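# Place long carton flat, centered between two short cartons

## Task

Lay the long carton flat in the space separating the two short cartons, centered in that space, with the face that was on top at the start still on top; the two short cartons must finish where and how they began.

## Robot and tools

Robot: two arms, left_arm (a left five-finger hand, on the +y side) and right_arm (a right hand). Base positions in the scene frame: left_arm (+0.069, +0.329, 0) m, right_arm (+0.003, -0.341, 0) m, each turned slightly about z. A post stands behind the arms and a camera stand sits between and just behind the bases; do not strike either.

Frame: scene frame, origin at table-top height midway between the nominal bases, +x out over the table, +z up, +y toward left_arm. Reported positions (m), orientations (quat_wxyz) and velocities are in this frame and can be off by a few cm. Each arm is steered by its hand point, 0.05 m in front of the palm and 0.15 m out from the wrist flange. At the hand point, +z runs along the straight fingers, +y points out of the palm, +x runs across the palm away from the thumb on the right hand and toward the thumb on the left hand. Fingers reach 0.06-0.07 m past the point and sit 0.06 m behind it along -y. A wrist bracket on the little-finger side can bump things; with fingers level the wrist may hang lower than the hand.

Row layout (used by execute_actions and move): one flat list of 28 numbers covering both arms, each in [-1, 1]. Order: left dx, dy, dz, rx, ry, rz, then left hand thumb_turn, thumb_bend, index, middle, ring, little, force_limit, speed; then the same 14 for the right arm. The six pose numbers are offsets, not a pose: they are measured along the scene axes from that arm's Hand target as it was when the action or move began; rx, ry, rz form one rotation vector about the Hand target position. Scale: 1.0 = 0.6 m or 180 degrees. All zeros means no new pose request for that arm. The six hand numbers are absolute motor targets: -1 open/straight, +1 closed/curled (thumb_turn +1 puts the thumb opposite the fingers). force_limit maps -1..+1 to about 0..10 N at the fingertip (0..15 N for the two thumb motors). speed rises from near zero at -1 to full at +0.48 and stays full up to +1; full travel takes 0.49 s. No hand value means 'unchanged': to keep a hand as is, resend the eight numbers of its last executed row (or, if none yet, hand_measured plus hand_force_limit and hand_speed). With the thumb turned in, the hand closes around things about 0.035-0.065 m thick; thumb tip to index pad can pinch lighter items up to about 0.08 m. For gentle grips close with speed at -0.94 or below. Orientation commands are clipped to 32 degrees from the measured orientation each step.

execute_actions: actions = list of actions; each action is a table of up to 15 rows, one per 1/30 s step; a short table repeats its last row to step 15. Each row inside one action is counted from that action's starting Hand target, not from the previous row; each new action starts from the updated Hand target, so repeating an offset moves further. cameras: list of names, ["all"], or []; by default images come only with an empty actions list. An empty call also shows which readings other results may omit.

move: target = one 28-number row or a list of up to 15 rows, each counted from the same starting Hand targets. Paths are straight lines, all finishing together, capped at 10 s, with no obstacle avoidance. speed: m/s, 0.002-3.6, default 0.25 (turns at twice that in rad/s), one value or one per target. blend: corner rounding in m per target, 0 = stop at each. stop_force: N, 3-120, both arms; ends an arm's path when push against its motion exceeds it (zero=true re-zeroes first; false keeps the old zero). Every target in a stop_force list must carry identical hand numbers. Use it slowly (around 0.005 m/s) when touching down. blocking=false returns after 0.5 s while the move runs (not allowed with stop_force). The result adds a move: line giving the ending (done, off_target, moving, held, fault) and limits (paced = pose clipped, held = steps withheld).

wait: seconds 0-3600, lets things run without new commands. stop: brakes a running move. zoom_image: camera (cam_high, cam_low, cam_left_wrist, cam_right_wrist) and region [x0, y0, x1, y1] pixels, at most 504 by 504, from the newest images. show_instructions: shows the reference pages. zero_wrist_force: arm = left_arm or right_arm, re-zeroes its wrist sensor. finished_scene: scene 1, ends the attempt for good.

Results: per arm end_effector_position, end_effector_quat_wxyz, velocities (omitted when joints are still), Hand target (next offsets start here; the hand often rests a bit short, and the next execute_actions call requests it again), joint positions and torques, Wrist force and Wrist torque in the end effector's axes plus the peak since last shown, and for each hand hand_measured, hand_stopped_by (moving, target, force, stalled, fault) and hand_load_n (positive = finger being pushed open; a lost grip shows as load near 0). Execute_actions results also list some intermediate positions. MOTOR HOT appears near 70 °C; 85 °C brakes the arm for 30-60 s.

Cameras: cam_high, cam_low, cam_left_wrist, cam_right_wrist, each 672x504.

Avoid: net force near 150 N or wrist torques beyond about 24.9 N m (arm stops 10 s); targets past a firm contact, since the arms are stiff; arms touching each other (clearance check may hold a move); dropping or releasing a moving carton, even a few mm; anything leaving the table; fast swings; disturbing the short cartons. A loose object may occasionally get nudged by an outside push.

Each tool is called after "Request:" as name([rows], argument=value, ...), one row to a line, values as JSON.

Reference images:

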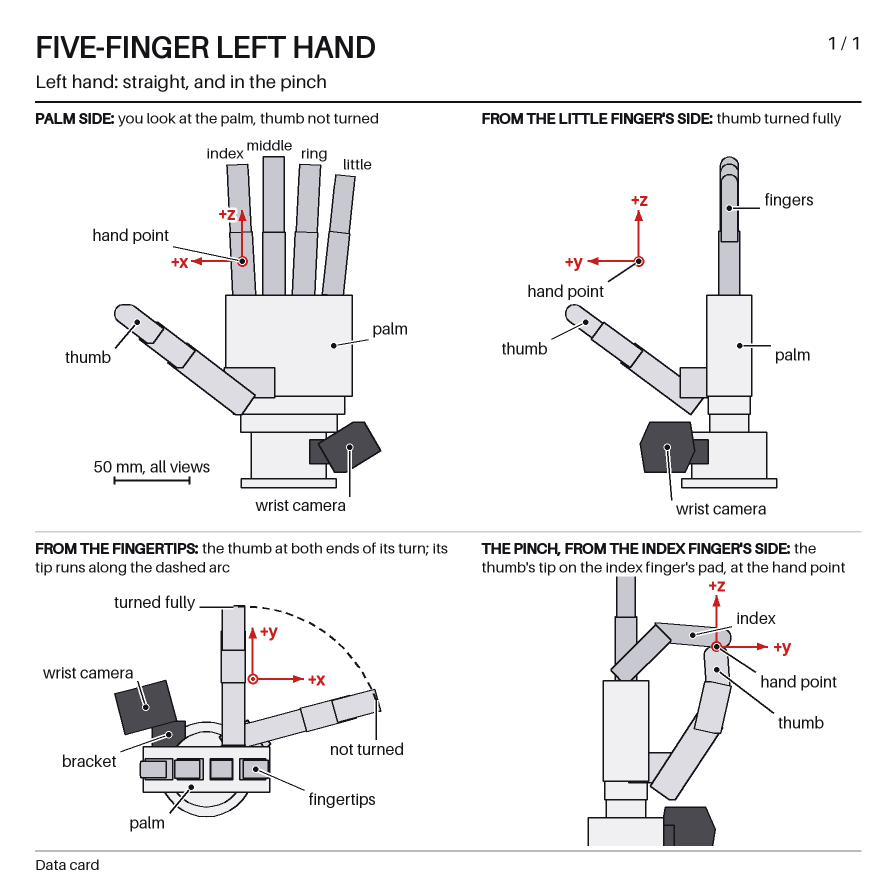

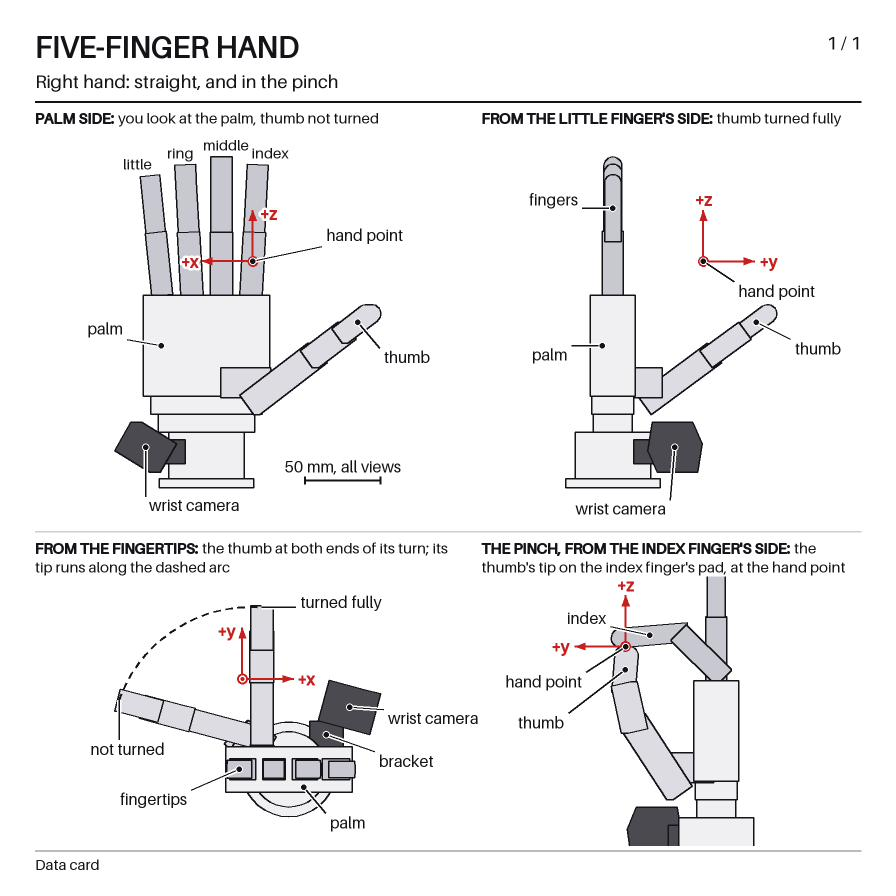

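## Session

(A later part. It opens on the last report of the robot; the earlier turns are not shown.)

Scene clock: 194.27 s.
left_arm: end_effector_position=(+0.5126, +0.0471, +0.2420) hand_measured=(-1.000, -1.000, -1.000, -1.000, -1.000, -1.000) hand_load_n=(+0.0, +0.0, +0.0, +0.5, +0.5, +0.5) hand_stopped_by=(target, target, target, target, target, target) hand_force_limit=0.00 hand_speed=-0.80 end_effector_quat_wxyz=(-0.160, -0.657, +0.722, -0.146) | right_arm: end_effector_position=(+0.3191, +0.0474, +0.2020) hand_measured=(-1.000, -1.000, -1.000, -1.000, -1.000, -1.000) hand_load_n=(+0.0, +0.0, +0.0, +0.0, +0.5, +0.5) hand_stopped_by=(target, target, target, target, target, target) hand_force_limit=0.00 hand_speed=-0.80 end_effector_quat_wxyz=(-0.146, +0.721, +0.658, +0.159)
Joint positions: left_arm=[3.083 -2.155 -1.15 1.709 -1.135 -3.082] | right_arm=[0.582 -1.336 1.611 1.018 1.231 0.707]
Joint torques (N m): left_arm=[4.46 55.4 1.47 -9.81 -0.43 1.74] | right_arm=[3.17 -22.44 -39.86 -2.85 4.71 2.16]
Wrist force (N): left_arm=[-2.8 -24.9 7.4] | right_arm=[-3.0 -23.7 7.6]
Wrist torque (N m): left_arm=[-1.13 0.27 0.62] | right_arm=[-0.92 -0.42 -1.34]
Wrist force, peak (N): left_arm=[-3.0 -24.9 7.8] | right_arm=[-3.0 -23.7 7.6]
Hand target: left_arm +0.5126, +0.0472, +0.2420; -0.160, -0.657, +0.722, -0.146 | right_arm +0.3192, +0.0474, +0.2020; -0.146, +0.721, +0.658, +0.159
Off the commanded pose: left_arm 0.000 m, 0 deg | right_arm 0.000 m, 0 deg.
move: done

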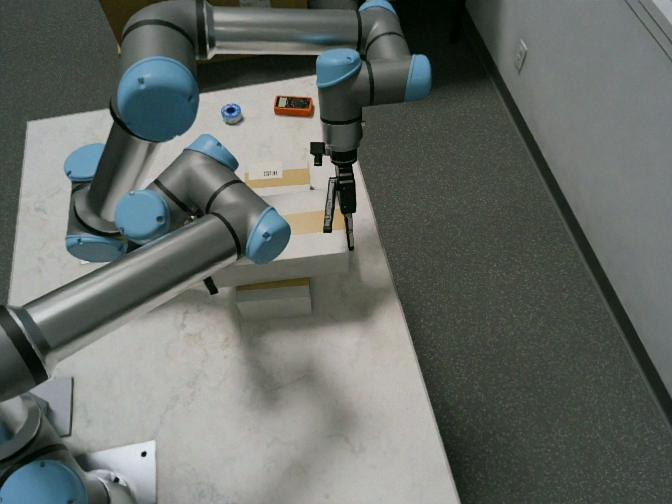

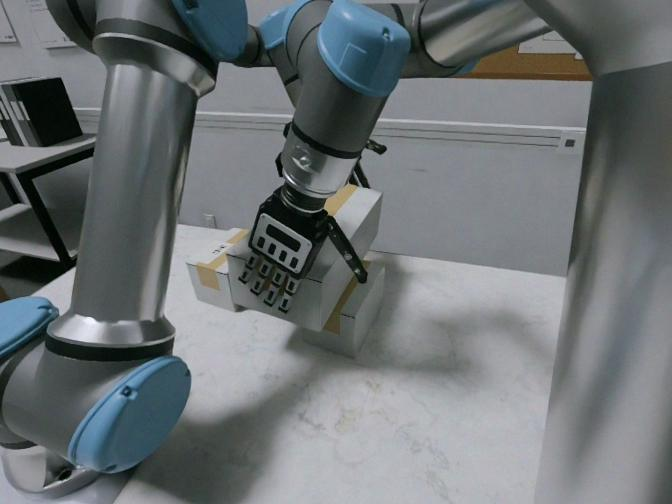

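Request:
move(target=[0.01422,0.12382,0,0,0,-0.01354,-1,-1,-1,-1,-1,-1,0,-0.8,0.01457,0.13755,0,0,0,-0.01354,-1,-1,-1,-1,-1,-1,0,-0.8], speed=0.05, cameras=["all"])

Scene clock: 197.30 s.
left_arm: end_effector_position=(+0.5164, +0.0798, +0.2420) hand_measured=(-1.000, -1.000, -1.000, -1.000, -1.000, -1.000) hand_load_n=(+0.0, +0.0, +2.5, +0.5, +0.0, +0.0) hand_stopped_by=(target, target, target, target, target, target) hand_force_limit=0.00 hand_speed=-0.80 end_effector_quat_wxyz=(-0.161, -0.650, +0.728, -0.144) | right_arm: end_effector_position=(+0.3220, +0.0754, +0.2020) hand_measured=(-1.000, -1.000, -1.000, -1.000, -1.000, -1.000) hand_load_n=(+0.0, +0.0, -0.5, +0.0, +0.5, +1.0) hand_stopped_by=(target, target, target, target, target, target) hand_force_limit=0.00 hand_speed=-0.80 end_effector_quat_wxyz=(-0.145, +0.726, +0.653, +0.161)
Joint positions: left_arm=[3.143 -2.151 -1.167 1.685 -1.139 -2.995] | right_arm=[0.64 -1.281 1.535 1.016 1.251 0.781]
Joint torques (N m): left_arm=[3.96 55.94 -1.7 -12.68 -2.42 2.82] | right_arm=[-31.02 -44.72 -15.69 -2.84 3.38 -0.74]
Wrist force (N): left_arm=[2.8 -35.9 10.9] | right_arm=[2.7 -35.2 8.5]
Wrist torque (N m): left_arm=[-0.42 0.00 0.12] | right_arm=[-0.98 -0.64 -1.59]
Wrist force, peak (N): left_arm=[2.2 -35.8 11.6] | right_arm=[2.7 -35.2 8.5]
Hand target: left_arm +0.5164, +0.0799, +0.2420; -0.162, -0.650, +0.728, -0.144 (not the last commanded pose) | right_arm +0.3221, +0.0753, +0.2020; -0.145, +0.726, +0.653, +0.161 (not the last commanded pose)
Off the commanded pose: left_arm 0.042 m, 1 deg | right_arm 0.055 m, 2 deg.
move: held (right_arm; a check stopped the path), off_target (left_arm; braked when a check withheld steps of right_arm); limits=held
pose unreachable (right arm): on one or more control steps of this call, first in action 0 (counted from 0), this arm could not follow its commanded pose, so it was not sent that pose on those steps. It may still have moved: this result reports where it is.
cause: moving toward the commanded pose would bring a part of the arm too close to another arm (a part of this arm just beyond joint 4 (wrist 1) and a part of the left arm just beyond its joint 2 (shoulder lift), 12 mm apart when this arm was first held).
cam_left_wrist: T_world_to_cam=[[0.92922, -0.34164, 0.1408, -0.49071], [-0.29307, -0.4493, 0.84394, -0.02654], [-0.22506, -0.82548, -0.51762, 0.42103]] pos_world=[0.54296, 0.16798, 0.30943]
cam_right_wrist: T_world_to_cam=[[0.98149, 0.17392, 0.08017, -0.34469], [0.16607, -0.98143, 0.09603, 0.00943], [0.09538, -0.08094, -0.99215, 0.28961]] pos_world=[0.30912, 0.09265, 0.31406]

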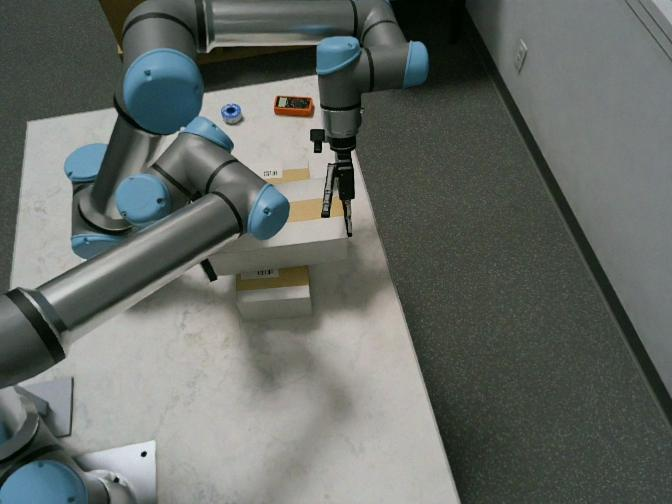

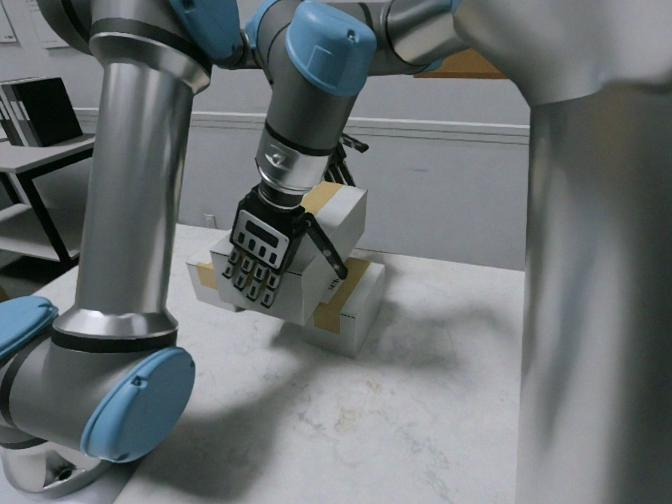

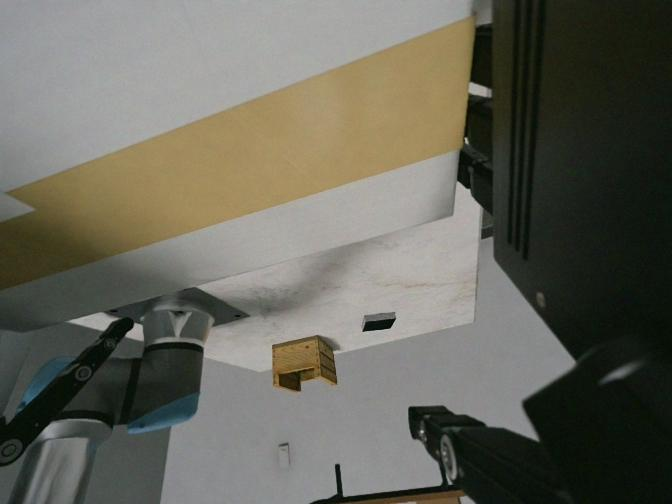

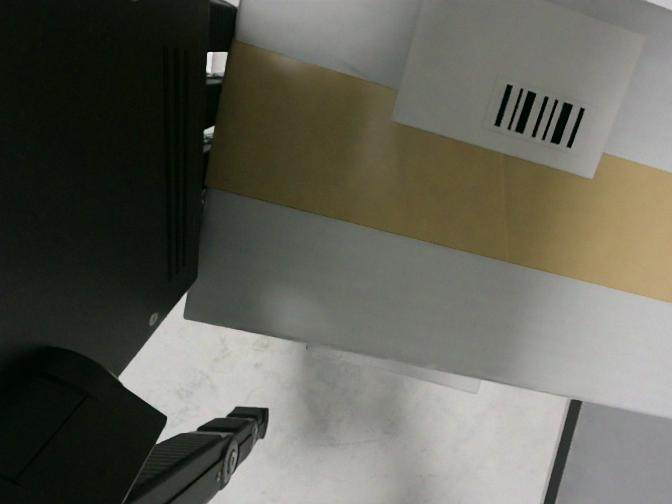

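Request:
move(target=[-0.00147,-0.01192,0,0,0,0.0013,-1,-1,-1,-1,-1,-1,0,-0.8,0,0,0,0,0,0,-1,-1,-1,-1,-1,-1,0,-0.8], speed=0.01, cameras=["cam_high","cam_right_wrist"])

Scene clock: 218.10 s.
left_arm: end_effector_position=(+0.5155, +0.0728, +0.2420) hand_measured=(-1.000, -1.000, -1.000, -1.000, -1.000, -1.000) hand_load_n=(+0.0, +0.0, +0.5, +0.5, +0.5, +0.0) hand_stopped_by=(target, target, target, target, target, target) hand_force_limit=0.00 hand_speed=-0.80 end_effector_quat_wxyz=(-0.161, -0.652, +0.727, -0.144) | right_arm: end_effector_position=(+0.3221, +0.0753, +0.2020) hand_measured=(-1.000, -1.000, -1.000, -1.000, -1.000, -1.000) hand_load_n=(+0.0, +0.0, +0.0, +0.0, +0.5, +0.5) hand_stopped_by=(target, target, target, target, target, target) hand_force_limit=0.00 hand_speed=-0.80 end_effector_quat_wxyz=(-0.145, +0.726, +0.653, +0.161)
Joint positions: left_arm=[3.13 -2.151 -1.164 1.69 -1.138 -3.013] | right_arm=[0.64 -1.281 1.535 1.016 1.251 0.781]
Joint torques (N m): left_arm=[-10.13 37.53 28.11 -6.89 2.36 -1.71] | right_arm=[-21.89 -43.23 -15.32 -1.76 4.4 -0.83]
Wrist force (N): left_arm=[-2.3 -23.5 7.2] | right_arm=[-2.8 -24.3 7.9]
Wrist torque (N m): left_arm=[-0.60 0.19 0.59] | right_arm=[-0.83 -0.44 -1.19]
Wrist force, peak (N): left_arm=[2.6 -38.0 11.0] | right_arm=[2.6 -37.2 8.6]
Hand target: left_arm +0.5155, +0.0727, +0.2420; -0.161, -0.652, +0.727, -0.144 | right_arm +0.3221, +0.0753, +0.2020; -0.145, +0.726, +0.653, +0.161
Off the commanded pose: left_arm 0.000 m, 0 deg | right_arm 0.000 m, 0 deg.
move: done
cam_right_wrist: T_world_to_cam=[[0.9815, 0.17382, 0.08028, -0.34481], [0.16596, -0.98145, 0.09604, 0.00945], [0.09548, -0.08094, -0.99213, 0.28957]] pos_world=[0.30922, 0.09265, 0.31406]

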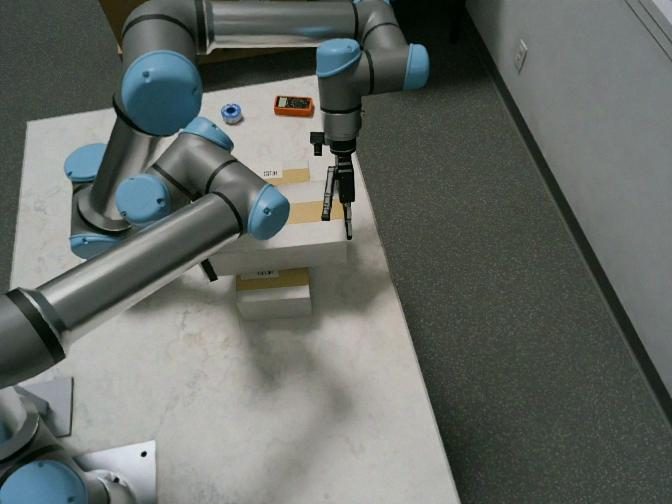

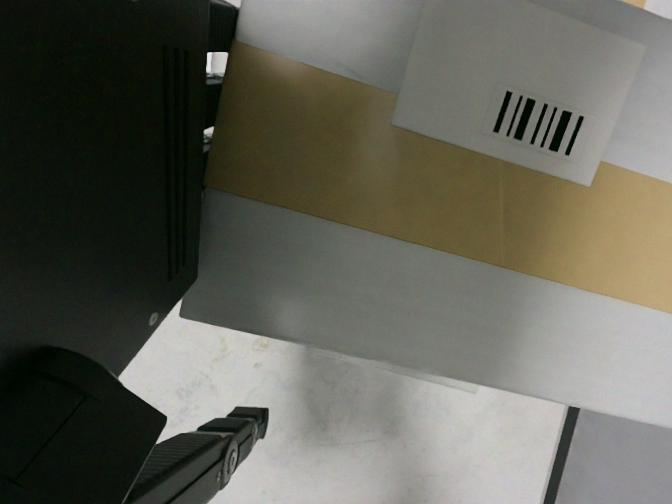

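Request:
move([
  [-0.00487,-0.04263,0,0,0,0.00467,-1,-1,-1,-1,-1,-1,0,-0.8,-0.00503,-0.04652,0,0,0,0.00467,-1,-1,-1,-1,-1,-1,0,-0.8],
  [-0.01938,-0.16637,0,0,0,0.01819,-1,-1,-1,-1,-1,-1,0,-0.8,-0.0191,-0.18397,0,0,0,0.01819,-1,-1,-1,-1,-1,-1,0,-0.8],
  [-0.0342,-0.29002,0,0,0,0.03174,-1,-1,-1,-1,-1,-1,0,-0.8,-0.03305,-0.32132,0,0,0,0.03174,-1,-1,-1,-1,-1,-1,0,-0.8],
  [-0.04933,-0.41367,0,0,0,0.04528,-1,-1,-1,-1,-1,-1,0,-0.8,-0.04717,-0.4585,0,0,0,0.04528,-1,-1,-1,-1,-1,-1,0,-0.8],
], speed=0.05, blend=0.01)

Scene clock: 228.17 s.
left_arm: end_effector_position=(+0.4859, -0.1754, +0.2420) hand_measured=(-1.000, -1.000, -1.000, -1.000, -1.000, -1.000) hand_load_n=(+0.0, +0.0, +0.0, +0.0, +0.5, +0.0) hand_stopped_by=(target, target, target, target, target, target) hand_force_limit=0.00 hand_speed=-0.80 end_effector_quat_wxyz=(+0.151, +0.702, -0.679, +0.155) | right_arm: end_effector_position=(+0.2938, -0.1997, +0.2020) hand_measured=(-1.000, -1.000, -1.000, -1.000, -1.000, -1.000) hand_load_n=(+0.5, +0.0, +0.0, +0.0, +0.0, +0.5) hand_stopped_by=(target, target, target, target, target, target) hand_force_limit=0.00 hand_speed=-0.80 end_effector_quat_wxyz=(-0.156, +0.678, +0.703, +0.150)
Joint positions: left_arm=[2.685 -2.32 -0.815 1.773 -1.185 -3.654] | right_arm=[-0.312 -1.711 2.125 1.321 1.165 -0.396]
Joint torques (N m): left_arm=[-16.5 44.82 31.04 -8.38 2.48 -2] | right_arm=[-19.54 -20.83 -12.6 1.16 -0.54 -1.06]
Wrist force (N): left_arm=[-3.0 -20.3 7.0] | right_arm=[-3.2 -21.4 7.2]
Wrist torque (N m): left_arm=[-0.62 0.28 0.67] | right_arm=[-0.70 -0.40 -1.01]
Wrist force, peak (N): left_arm=[-3.4 -26.8 7.5] | right_arm=[-4.3 -27.0 7.4]
Hand target: left_arm +0.4859, -0.1755, +0.2420; +0.151, +0.702, -0.679, +0.155 | right_arm +0.2938, -0.1998, +0.2020; -0.156, +0.678, +0.703, +0.150
Off the commanded pose: left_arm 0.000 m, 0 deg | right_arm 0.000 m, 0 deg.
move: done

Request:
move([
  [0,0,-0.1833,0,0,0,-1,-1,-1,-1,-1,-1,0,-0.8,0,0,-0.1833,0,0,0,-1,-1,-1,-1,-1,-1,0,-0.8],
], speed=0.04)

Request:
move([
  [0,0,-0.0108,0,0,0,-1,-1,-1,-1,-1,-1,0,-0.8,0,0,-0.0108,0,0,0,-1,-1,-1,-1,-1,-1,0,-0.8],
], speed=0.006, stop_force=5, cameras=["all"])

Scene clock: 232.83 s.
left_arm: end_effector_position=(+0.4859, -0.1755, +0.1321) hand_measured=(-1.000, -1.000, -1.000, -1.000, -1.000, -1.000) hand_load_n=(+0.0, -0.5, +0.0, +0.0, +0.5, +0.0) hand_stopped_by=(target, target, target, target, target, target) hand_force_limit=0.00 hand_speed=-0.80 end_effector_quat_wxyz=(+0.151, +0.702, -0.679, +0.156) | right_arm: end_effector_position=(+0.2938, -0.1998, +0.0921) hand_measured=(-1.000, -1.000, -1.000, -1.000, -1.000, -1.000) hand_load_n=(+0.0, +0.0, +0.0, +0.0, +0.5, +0.5) hand_stopped_by=(target, target, target, target, target, target) hand_force_limit=0.00 hand_speed=-0.80 end_effector_quat_wxyz=(-0.156, +0.678, +0.703, +0.150) end_effector_velocity=(+0.000, +0.000, -0.001) end_effector_angular_velocity=(-0.001, -0.002, +0.001)
Joint positions: left_arm=[2.685 -2.359 -1.03 2.026 -1.185 -3.654] | right_arm=[-0.312 -1.531 2.296 0.97 1.165 -0.397]
Joint velocities: left_arm=[within noise] | right_arm=[0.001 0.002 0 -0.005 0 0]
Joint torques (N m): left_arm=[-4.82 40.87 0.25 -5.45 5.41 -1.81] | right_arm=[7.5 -7.48 -9.68 -1.52 -2.47 2.36]
Wrist force (N): left_arm=[-1.4 -23.5 3.0] | right_arm=[-3.9 -22.9 7.9]
Wrist torque (N m): left_arm=[-0.72 0.01 0.85] | right_arm=[-0.84 -0.41 -1.23]
Wrist force, peak (N): left_arm=[-1.4 -23.5 3.0] | right_arm=[-3.4 -23.4 7.1]
Hand target: left_arm +0.4859, -0.1755, +0.1320; +0.151, +0.702, -0.679, +0.155 | right_arm +0.2938, -0.1998, +0.0921; -0.156, +0.678, +0.703, +0.150
Off the commanded pose: left_arm 0.000 m, 0 deg | right_arm 0.000 m, 0 deg.
move: done

Scene clock: 234.90 s.
left_arm: end_effector_position=(+0.4859, -0.1755, +0.1276) hand_measured=(-1.000, -1.000, -1.000, -1.000, -1.000, -1.000) hand_load_n=(+0.0, +0.0, +0.0, +0.5, +0.5, +0.0) hand_stopped_by=(target, target, target, target, target, target) hand_force_limit=0.00 hand_speed=-0.80 end_effector_quat_wxyz=(+0.151, +0.702, -0.679, +0.155) | right_arm: end_effector_position=(+0.2937, -0.1998, +0.0871) hand_measured=(-1.000, -1.000, -1.000, -1.000, -1.000, -1.000) hand_load_n=(+0.0, +0.0, +0.0, +0.0, +0.5, +0.5) hand_stopped_by=(target, target, target, target, target, target) hand_force_limit=0.00 hand_speed=-0.80 end_effector_quat_wxyz=(-0.156, +0.678, +0.703, +0.150)
Joint positions: left_arm=[2.685 -2.362 -1.036 2.036 -1.185 -3.654] | right_arm=[-0.312 -1.52 2.302 0.953 1.165 -0.397]
Joint torques (N m): left_arm=[-3.98 57.26 26.76 -7.12 4.77 -1.81] | right_arm=[7.93 -27.02 -36.46 0.45 -1.07 2.27]
Wrist force (N): left_arm=[-0.1 -21.0 1.5] | right_arm=[-2.5 -24.2 6.6]
Wrist torque (N m): left_arm=[-0.49 0.06 0.77] | right_arm=[-0.86 -0.32 -1.16]
Wrist force, peak (N): left_arm=[1.8 -23.5 -2.5] | right_arm=[-2.9 -24.2 6.6]
Hand target: left_arm +0.4859, -0.1755, +0.1276; +0.151, +0.702, -0.679, +0.155 (not the last commanded pose) | right_arm +0.2937, -0.1998, +0.0871; -0.156, +0.678, +0.703, +0.150 (not the last commanded pose)
Off the commanded pose: left_arm 0.002 m, 0 deg | right_arm 0.002 m, 0 deg.
move: contact (left_arm, right_arm)
cam_left_wrist: T_world_to_cam=[[0.96913, -0.20249, 0.14068, -0.52845], [-0.22431, -0.48723, 0.84397, -0.09373], [-0.10236, -0.84947, -0.51761, 0.08033]] pos_world=[0.49933, -0.08444, 0.19503]
cam_right_wrist: T_world_to_cam=[[0.94692, 0.31128, 0.08023, -0.22236], [0.30351, -0.94799, 0.09594, -0.27853], [0.10592, -0.0665, -0.99215, 0.15582]] pos_world=[0.27859, -0.18447, 0.19916]

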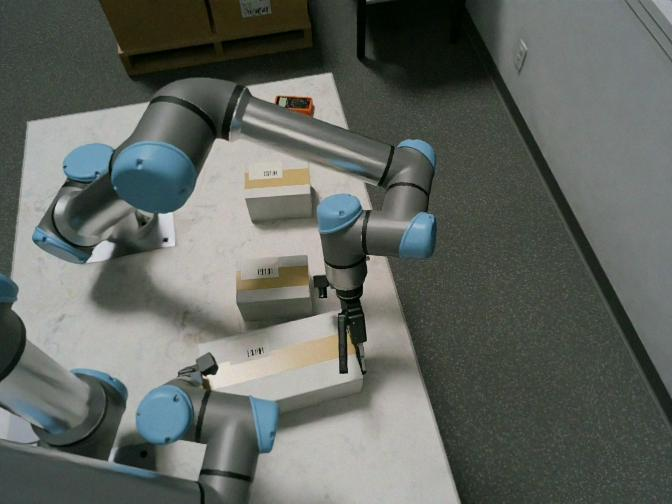

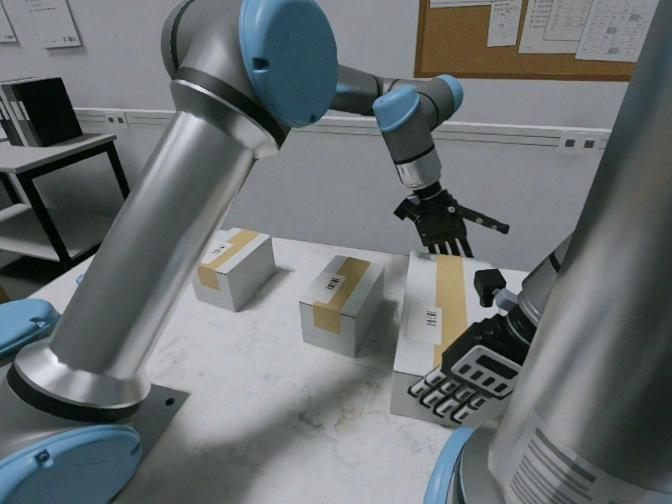

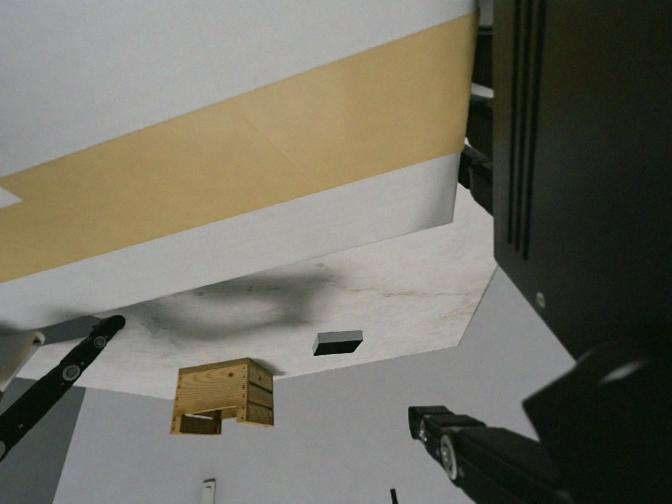

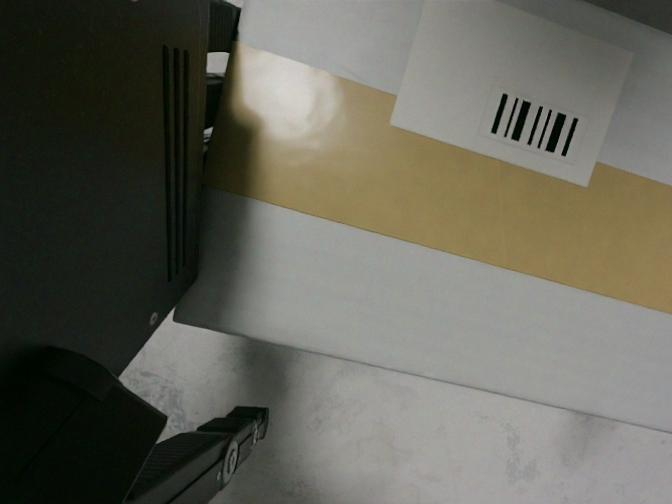

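Request:
move([
  [0,0,0,0,0,0,-1,-1,-1,-1,-1,-1,0,-0.8,0,0,-0.004,0,0,0,-1,-1,-1,-1,-1,-1,0,-0.8],
], speed=0.005)

Scene clock: 237.50 s.
left_arm: end_effector_position=(+0.4859, -0.1755, +0.1276) hand_measured=(-1.000, -1.000, -1.000, -1.000, -1.000, -1.000) hand_load_n=(+0.0, +0.0, +0.0, +0.5, +0.5, +0.0) hand_stopped_by=(target, target, target, target, target, target) hand_force_limit=0.00 hand_speed=-0.80 end_effector_quat_wxyz=(+0.151, +0.702, -0.679, +0.155) | right_arm: end_effector_position=(+0.2937, -0.1998, +0.0848) hand_measured=(-1.000, -1.000, -1.000, -1.000, -1.000, -1.000) hand_load_n=(+0.0, +0.0, +0.0, +0.0, +0.5, +0.5) hand_stopped_by=(target, target, target, target, target, target) hand_force_limit=0.00 hand_speed=-0.80 end_effector_quat_wxyz=(-0.156, +0.678, +0.703, +0.150)
Joint positions: left_arm=[2.685 -2.362 -1.036 2.036 -1.185 -3.654] | right_arm=[-0.312 -1.515 2.305 0.945 1.165 -0.397]
Joint torques (N m): left_arm=[-4.14 57.76 24.89 -6.01 4.66 -1.65] | right_arm=[6.88 -3.94 -5.53 -4.13 -0.68 1.78]
Wrist force (N): left_arm=[0.3 -22.8 1.8] | right_arm=[3.8 -22.0 -14.1]
Wrist torque (N m): left_arm=[-0.60 0.03 0.87] | right_arm=[0.43 0.66 -0.82]
Wrist force, peak (N): left_arm=[-0.2 -23.7 2.7] | right_arm=[4.9 -25.6 -15.5]
Hand target: left_arm +0.4859, -0.1755, +0.1276; +0.151, +0.702, -0.679, +0.155 | right_arm +0.2937, -0.1998, +0.0847; -0.156, +0.678, +0.703, +0.150
Off the commanded pose: left_arm 0.000 m, 0 deg | right_arm 0.000 m, 0 deg.
move: done

Request:
move([
  [0.0,0,0,0,0,0,-1,-1,-1,-1,-1,-1,0,-0.8,0,0,0.0013,0,0,0,-1,-1,-1,-1,-1,-1,0,-0.8],
  [0.04,0.001,0,0,0,0,-1,-1,-1,-1,-1,-1,0,-0.8,-0.025,-0.0008,0.0013,0,0,0,-1,-1,-1,-1,-1,-1,0,-0.8],
], speed=0.02, cameras=["all"])

Scene clock: 240.73 s.
left_arm: end_effector_position=(+0.5098, -0.1749, +0.1276) hand_measured=(-1.000, -1.000, -1.000, -1.000, -1.000, -1.000) hand_load_n=(+0.0, +0.0, +0.0, +0.0, +0.0, +0.0) hand_stopped_by=(target, target, target, target, target, target) hand_force_limit=0.00 hand_speed=-0.80 end_effector_quat_wxyz=(+0.151, +0.702, -0.679, +0.155) | right_arm: end_effector_position=(+0.2788, -0.2002, +0.0855) hand_measured=(-1.000, -1.000, -1.000, -1.000, -1.000, -1.000) hand_load_n=(+0.0, +0.0, +0.0, +0.0, +0.0, +0.0) hand_stopped_by=(target, target, target, target, target, target) hand_force_limit=0.00 hand_speed=-0.80 end_effector_quat_wxyz=(-0.156, +0.678, +0.703, +0.150)
Joint positions: left_arm=[2.703 -2.415 -0.941 1.987 -1.181 -3.635] | right_arm=[-0.34 -1.555 2.349 0.953 1.17 -0.427]
Joint torques (N m): left_arm=[8.45 42.37 31.9 -3.59 2.35 1.86] | right_arm=[-14.56 -22.03 0.54 3.64 2.12 -1.13]
Wrist force (N): left_arm=[0.8 1.0 0.6] | right_arm=[-0.3 0.3 -0.3]
Wrist torque (N m): left_arm=[0.18 -0.13 -0.10] | right_arm=[0.10 0.01 0.20]
Wrist force, peak (N): left_arm=[0.1 -23.0 2.0] | right_arm=[4.5 -22.0 -16.1]
Hand target: left_arm +0.5099, -0.1749, +0.1276; +0.151, +0.702, -0.679, +0.155 | right_arm +0.2787, -0.2002, +0.0855; -0.156, +0.678, +0.703, +0.150
Off the commanded pose: left_arm 0.000 m, 0 deg | right_arm 0.000 m, 0 deg.
move: done
cam_left_wrist: T_world_to_cam=[[0.9691, -0.20254, 0.14076, -0.5516], [-0.22441, -0.48721, 0.84396, -0.088], [-0.10236, -0.84947, -0.51761, 0.0833]] pos_world=[0.52333, -0.08384, 0.19503]
cam_right_wrist: T_world_to_cam=[[0.94692, 0.31128, 0.08023, -0.20787], [0.30351, -0.94799, 0.09594, -0.2743], [0.10592, -0.0665, -0.99215, 0.15579]] pos_world=[0.26359, -0.18497, 0.19756]

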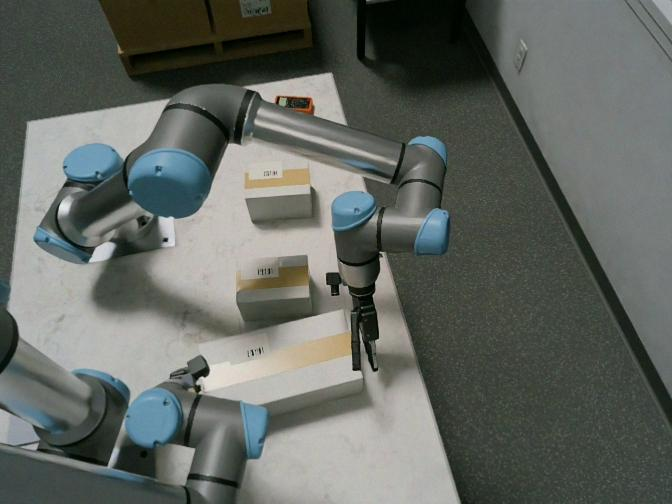

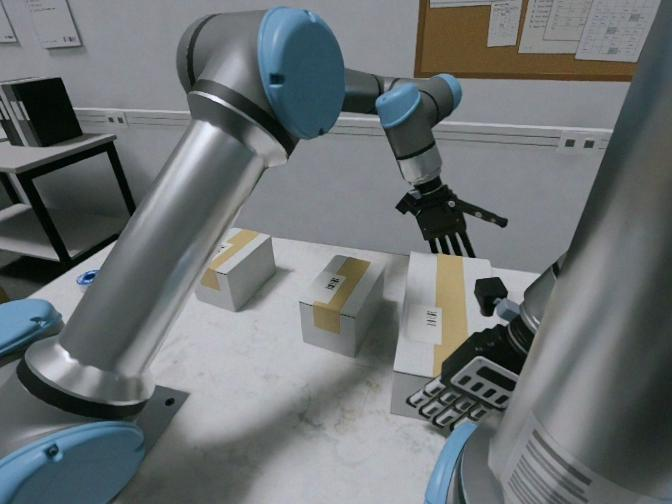

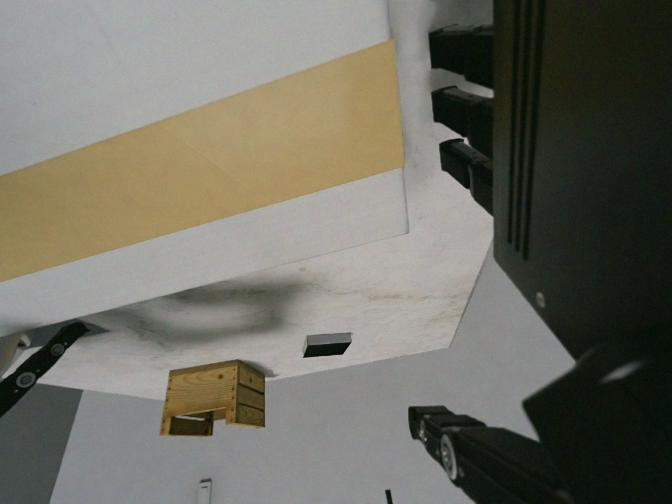

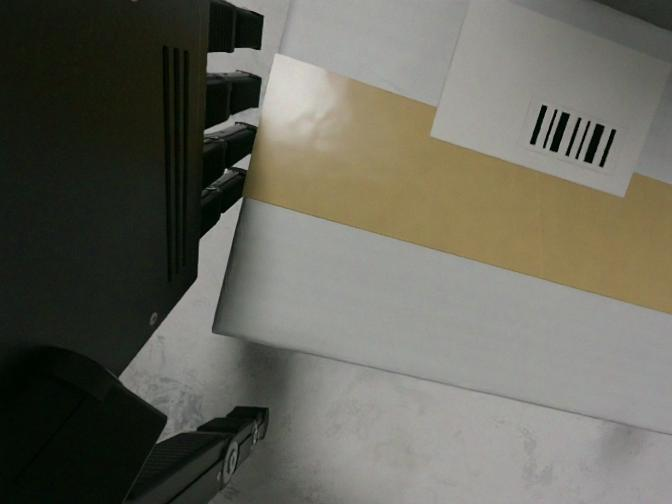

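Request:
move([
  [0.0168,0.0248,0.2207,0,0,0,-1,-1,-1,-1,-1,-1,0,-0.8,0,0,0,0,0,0,-1,-1,-1,-1,-1,-1,0,-0.8],
  [-0.2832,0.3948,0.299,0,0,-0.0111,-1,-1,-1,-1,-1,-1,0,-0.8,0,0,0,0,0,0,-1,-1,-1,-1,-1,-1,0,-0.8],
], speed=0.2, blend=0.03)

Request:
move(target=[0,-0.1637,0.1923,-0.1944,0,0,-1,-1,-1,-1,-1,-1,0,-0.8,0,0,0,0,0,0,-1,-1,-1,-1,-1,-1,0,-0.8], speed=0.2, cameras=["cam_high","cam_low"])

Scene clock: 258.13 s.
left_arm: end_effector_position=(+0.3400, +0.0620, +0.3070) hand_measured=(-1.000, -1.000, -1.000, -1.000, -1.000, -1.000) hand_load_n=(+0.0, +0.0, +0.0, +0.5, +0.0, +0.0) hand_stopped_by=(target, target, target, target, target, target) hand_force_limit=0.00 hand_speed=-0.80 end_effector_quat_wxyz=(+0.153, +0.690, -0.691, +0.153) | right_arm: end_effector_position=(+0.2787, -0.2002, +0.0855) hand_measured=(-1.000, -1.000, -1.000, -1.000, -1.000, -1.000) hand_load_n=(+0.0, +0.0, +0.0, +0.0, +0.0, +0.0) hand_stopped_by=(target, target, target, target, target, target) hand_force_limit=0.00 hand_speed=-0.80 end_effector_quat_wxyz=(-0.156, +0.678, +0.703, +0.150)
Joint positions: left_arm=[3.124 -1.675 -1.633 1.735 -1.135 -3.139] | right_arm=[-0.34 -1.555 2.349 0.953 1.17 -0.427]
Joint torques (N m): left_arm=[7.88 32.14 6.31 -3.8 2.5 1.85] | right_arm=[-14.8 -22.22 -0.34 3.61 1.73 -1.35]
Wrist force (N): left_arm=[0.6 0.6 0.1] | right_arm=[-0.2 0.4 -0.2]
Wrist torque (N m): left_arm=[0.19 -0.14 -0.10] | right_arm=[0.10 0.00 0.20]
Wrist force, peak (N): left_arm=[0.4 1.1 2.0] | right_arm=[-0.4 0.6 -0.3]
Hand target: left_arm +0.3400, +0.0620, +0.3070; +0.153, +0.690, -0.691, +0.153 | right_arm +0.2787, -0.2002, +0.0855; -0.156, +0.678, +0.703, +0.150
Off the commanded pose: left_arm 0.000 m, 0 deg | right_arm 0.000 m, 0 deg.
move: done

Scene clock: 260.23 s.
left_arm: end_effector_position=(+0.3400, -0.0362, +0.4223) hand_measured=(-1.000, -1.000, -1.000, -1.000, -1.000, -1.000) hand_load_n=(+0.0, +0.0, +0.0, +0.0, +0.0, +0.0) hand_stopped_by=(target, target, target, target, target, target) hand_force_limit=0.00 hand_speed=-0.80 end_effector_quat_wxyz=(+0.354, +0.612, -0.613, +0.353) | right_arm: end_effector_position=(+0.2787, -0.2002, +0.0855) hand_measured=(-1.000, -1.000, -1.000, -1.000, -1.000, -1.000) hand_load_n=(+0.0, +0.0, +0.0, +0.0, +0.0, +0.0) hand_stopped_by=(target, target, target, target, target, target) hand_force_limit=0.00 hand_speed=-0.80 end_effector_quat_wxyz=(-0.156, +0.678, +0.703, +0.150)
Joint positions: left_arm=[3.125 -1.674 -1.634 1.733 -0.524 -3.135] | right_arm=[-0.34 -1.555 2.349 0.953 1.17 -0.427]
Joint torques (N m): left_arm=[-7.33 14.36 32.75 -0.88 3.24 -1.69] | right_arm=[-13.82 -23.1 0.05 3.67 1.5 -1.47]
Wrist force (N): left_arm=[1.0 0.7 0.8] | right_arm=[-0.3 0.4 -0.2]
Wrist torque (N m): left_arm=[0.26 -0.14 0.00] | right_arm=[0.10 0.02 0.19]
Wrist force, peak (N): left_arm=[1.2 0.5 1.2] | right_arm=[-0.4 0.8 -0.1]
Hand target: left_arm +0.3400, -0.0362, +0.4224; +0.354, +0.612, -0.613, +0.353 | right_arm +0.2787, -0.2002, +0.0855; -0.156, +0.678, +0.703, +0.150
Off the commanded pose: left_arm 0.000 m, 0 deg | right_arm 0.000 m, 0 deg.
move: done

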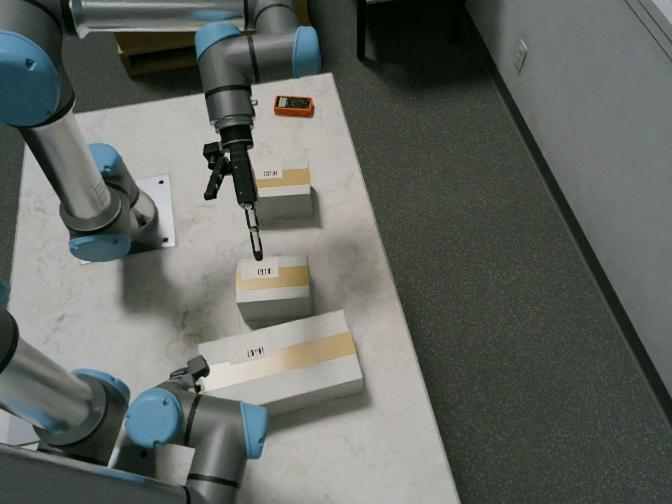

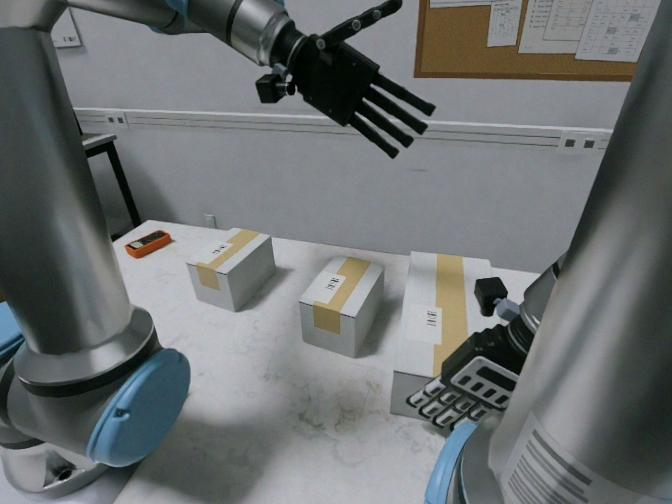

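Request:
move([
  [0.1448,0,-0.0228,0,-0.25,0,-1,-1,-1,-1,-1,-1,0,-0.8,0,0,0,0,0,0,-1,-1,-1,-1,-1,-1,0,-0.8],
  [0.2633,0,0.0633,0,-0.5,0,-1,-1,-1,-1,-1,-1,0,-0.8,0,0,0,0,0,0,-1,-1,-1,-1,-1,-1,0,-0.8],
  [0.2862,0,0.2082,0,-0.75,0,-1,-1,-1,-1,-1,-1,0,-0.8,0,0,0,0,0,0,-1,-1,-1,-1,-1,-1,0,-0.8],
  [0.2,0,0.3267,0,-1,0,-1,-1,-1,-1,-1,-1,0,-0.8,0,0,0,0,0,0,-1,-1,-1,-1,-1,-1,0,-0.8],
], speed=0.3, blend=0.02, cameras=["cam_high"])

Scene clock: 268.33 s.
left_arm: end_effector_position=(+0.4600, -0.0362, +0.6184) hand_measured=(-1.000, -1.000, -1.000, -1.000, -1.000, -1.000) hand_load_n=(+0.0, +0.0, +0.0, +0.0, +0.0, +0.0) hand_stopped_by=(target, target, target, target, target, target) hand_force_limit=0.00 hand_speed=-0.80 end_effector_quat_wxyz=(+0.613, +0.353, +0.354, -0.612) | right_arm: end_effector_position=(+0.2787, -0.2002, +0.0855) hand_measured=(-1.000, -1.000, -1.000, -1.000, -1.000, -1.000) hand_load_n=(+0.0, +0.0, +0.0, +0.0, +0.0, +0.0) hand_stopped_by=(target, target, target, target, target, target) hand_force_limit=0.00 hand_speed=-0.80 end_effector_quat_wxyz=(-0.156, +0.678, +0.703, +0.150)
Joint positions: left_arm=[3.124 -1.185 -2.05 4.807 -0.524 -3.142] | right_arm=[-0.34 -1.555 2.349 0.953 1.17 -0.427]
Joint torques (N m): left_arm=[7.93 -1.13 11.13 4.04 -3.05 -1.65] | right_arm=[-13.21 -22.88 -0.11 3.58 0.75 -1.41]
Wrist force (N): left_arm=[-0.2 -1.3 2.5] | right_arm=[-0.3 0.5 0.1]
Wrist torque (N m): left_arm=[-0.11 0.03 0.32] | right_arm=[0.10 0.00 0.20]
Wrist force, peak (N): left_arm=[-0.5 -1.4 2.7] | right_arm=[-0.5 0.6 -0.2]
Hand target: left_arm +0.4600, -0.0362, +0.6184; +0.613, +0.353, +0.354, -0.612 | right_arm +0.2787, -0.2002, +0.0855; -0.156, +0.678, +0.703, +0.150
Off the commanded pose: left_arm 0.000 m, 0 deg | right_arm 0.000 m, 0 deg.
move: done

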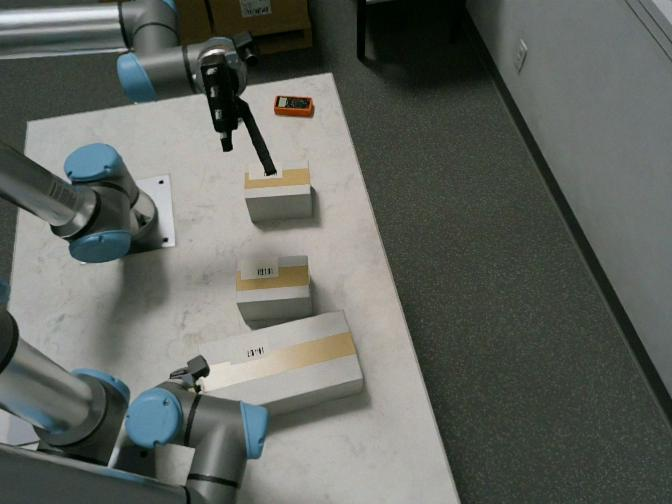

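Request:
move([
  [0,-0.0298,-0.2153,0.1667,0,0,-1,-1,-1,-1,-1,-1,0,-0.8,0,0,0,0,0,0,-1,-1,-1,-1,-1,-1,0,-0.8],
  [0,0.0518,-0.4167,0.3333,0,0,-1,-1,-1,-1,-1,-1,0,-0.8,0,0,0,0,0,0,-1,-1,-1,-1,-1,-1,0,-0.8],
  [0,0.2578,-0.563,0.5278,0,0,-1,-1,-1,-1,-1,-1,0,-0.8,0,0,0,0,0,0,-1,-1,-1,-1,-1,-1,0,-0.8],
], speed=0.2, blend=0.02, cameras=["cam_high","cam_low"])

Scene clock: 274.63 s.
left_arm: end_effector_position=(+0.4600, +0.1184, +0.2806) hand_measured=(-1.000, -1.000, -1.000, -1.000, -1.000, -1.000) hand_load_n=(+0.0, +0.0, +0.0, +0.0, +0.0, +0.0) hand_stopped_by=(target, target, target, target, target, target) hand_force_limit=0.00 hand_speed=-0.80 end_effector_quat_wxyz=(+0.154, +0.691, +0.690, -0.153) | right_arm: end_effector_position=(+0.2787, -0.2002, +0.0855) hand_measured=(-1.000, -1.000, -1.000, -1.000, -1.000, -1.000) hand_load_n=(+0.0, +0.0, +0.0, +0.0, +0.0, +0.0) hand_stopped_by=(target, target, target, target, target, target) hand_force_limit=0.00 hand_speed=-0.80 end_effector_quat_wxyz=(-0.156, +0.678, +0.703, +0.150)
Joint positions: left_arm=[3.126 -1.184 -2.049 4.803 1.134 -3.137] | right_arm=[-0.34 -1.555 2.349 0.953 1.17 -0.427]
Joint torques (N m): left_arm=[-7.45 -0.7 11.3 4.14 1.08 -1.68] | right_arm=[-13.49 -22.78 -0.76 3.4 0.26 -1.49]
Wrist force (N): left_arm=[-1.0 -1.2 0.1] | right_arm=[-0.1 0.5 -0.3]
Wrist torque (N m): left_arm=[-0.17 0.13 0.12] | right_arm=[0.12 -0.01 0.21]
Wrist force, peak (N): left_arm=[-0.6 -1.3 2.7] | right_arm=[-0.4 0.7 -0.1]
Hand target: left_arm +0.4600, +0.1185, +0.2806; +0.153, +0.691, +0.690, -0.153 | right_arm +0.2787, -0.2002, +0.0855; -0.156, +0.678, +0.703, +0.150
Off the commanded pose: left_arm 0.000 m, 0 deg | right_arm 0.000 m, 0 deg.
move: done

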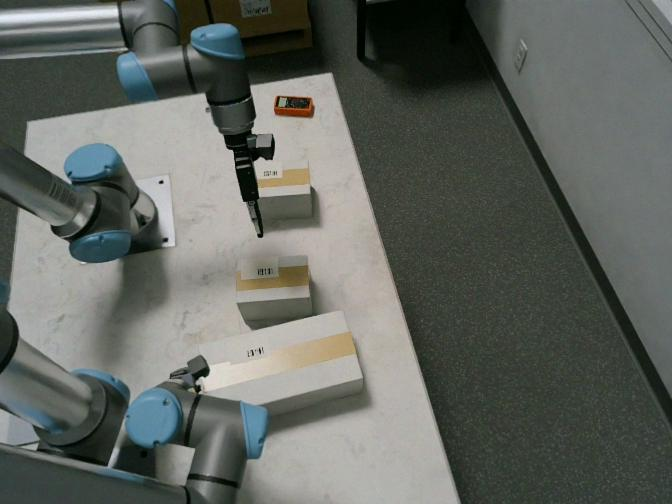

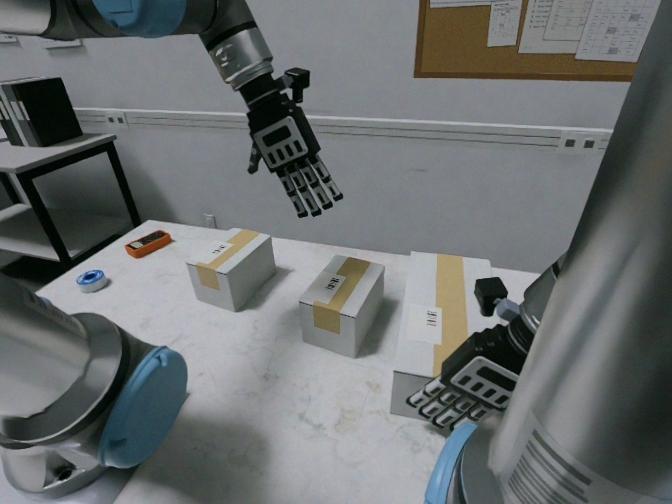

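Request:
move([
  [-0.0477,-0.138,0.0645,0,-0.2115,-0.453,-1,-1,-1,-1,-1,-1,0,-0.8,0,0,0,0,0,0,-1,-1,-1,-1,-1,-1,0,-0.8],
  [-0.2,-0.0947,0.0443,0,-0.4228,-0.906,-1,-1,-1,-1,-1,-1,0,-0.8,0,0,0,0,0,0,-1,-1,-1,-1,-1,-1,0,-0.8],
], speed=0.3, blend=0.02, cameras=["cam_high","cam_low"])

Request:
zoom_image(camera="cam_high", region=[180, 290, 400, 430])

Request:
zoom_image(camera="cam_low", region=[370, 230, 530, 430])

Request:
zoom_image(camera="cam_high", region=[225, 240, 335, 330])

Request:
zoom_image(camera="cam_high", region=[235, 150, 335, 230])

Scene clock: 285.57 s.
left_arm: end_effector_position=(+0.3400, +0.0617, +0.3072) hand_measured=(-1.000, -1.000, -1.000, -1.000, -1.000, -1.000) hand_load_n=(+0.0, +0.0, +0.0, +0.0, +0.0, +0.0) hand_stopped_by=(target, target, target, target, target, target) hand_force_limit=0.00 hand_speed=-0.80 end_effector_quat_wxyz=(+0.153, +0.690, -0.690, +0.153) | right_arm: end_effector_position=(+0.2787, -0.2002, +0.0855) hand_measured=(-1.000, -1.000, -1.000, -1.000, -1.000, -1.000) hand_load_n=(+0.0, +0.0, +0.0, +0.0, +0.0, +0.0) hand_stopped_by=(target, target, target, target, target, target) hand_force_limit=0.00 hand_speed=-0.80 end_effector_quat_wxyz=(-0.156, +0.678, +0.703, +0.150)
Joint positions: left_arm=[3.123 -1.187 -2.046 4.803 1.134 0.001] | right_arm=[-0.34 -1.555 2.349 0.953 1.17 -0.427]
Joint torques (N m): left_arm=[-7.72 17.29 38.36 1.1 -2.3 2.01] | right_arm=[-12.91 -22.42 -0.91 3.49 -0.69 -1.35]
Wrist force (N): left_arm=[-0.1 0.1 0.5] | right_arm=[-0.3 0.3 -0.2]
Wrist torque (N m): left_arm=[0.05 0.06 -0.14] | right_arm=[0.09 0.01 0.20]
Wrist force, peak (N): left_arm=[-1.1 -1.2 0.2] | right_arm=[-0.5 0.6 -0.3]
Hand target: left_arm +0.3400, +0.0617, +0.3072; +0.153, +0.690, -0.691, +0.153 | right_arm +0.2787, -0.2002, +0.0855; -0.156, +0.678, +0.703, +0.150
Off the commanded pose: left_arm 0.000 m, 0 deg | right_arm 0.000 m, 0 deg.
move: done

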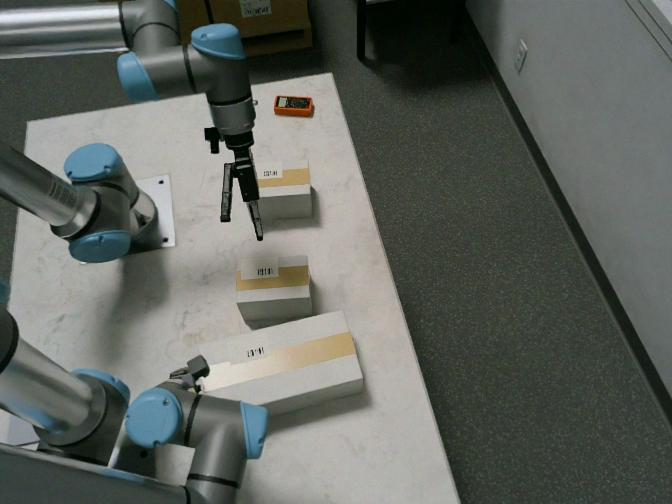

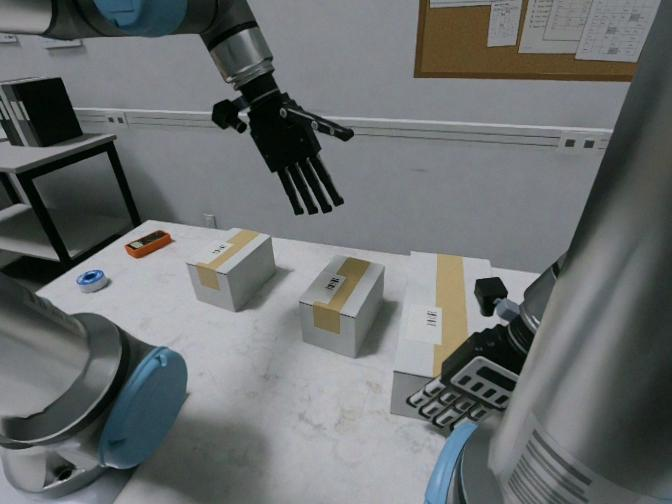

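Scaled by 2.291.

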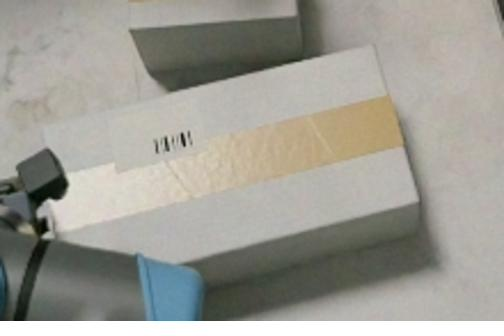

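Scaled by 2.520.

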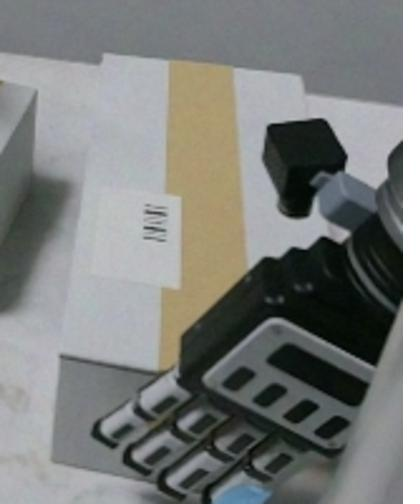

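Scaled by 4.582.

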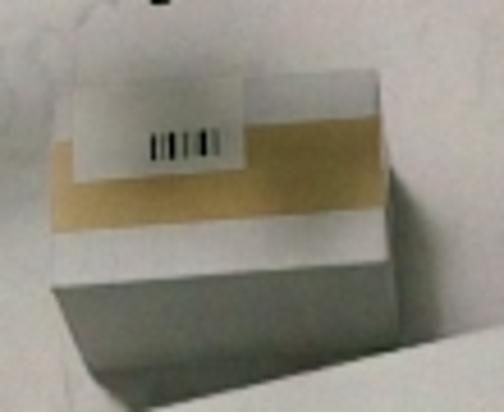

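Scaled by 5.040.

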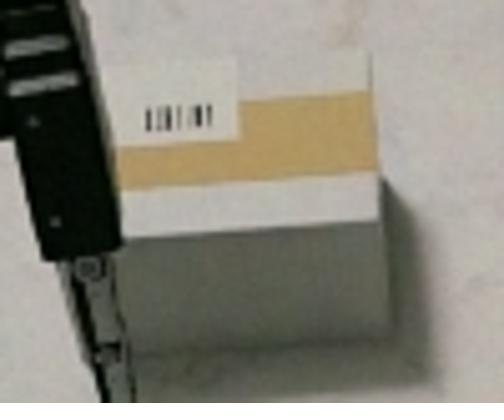

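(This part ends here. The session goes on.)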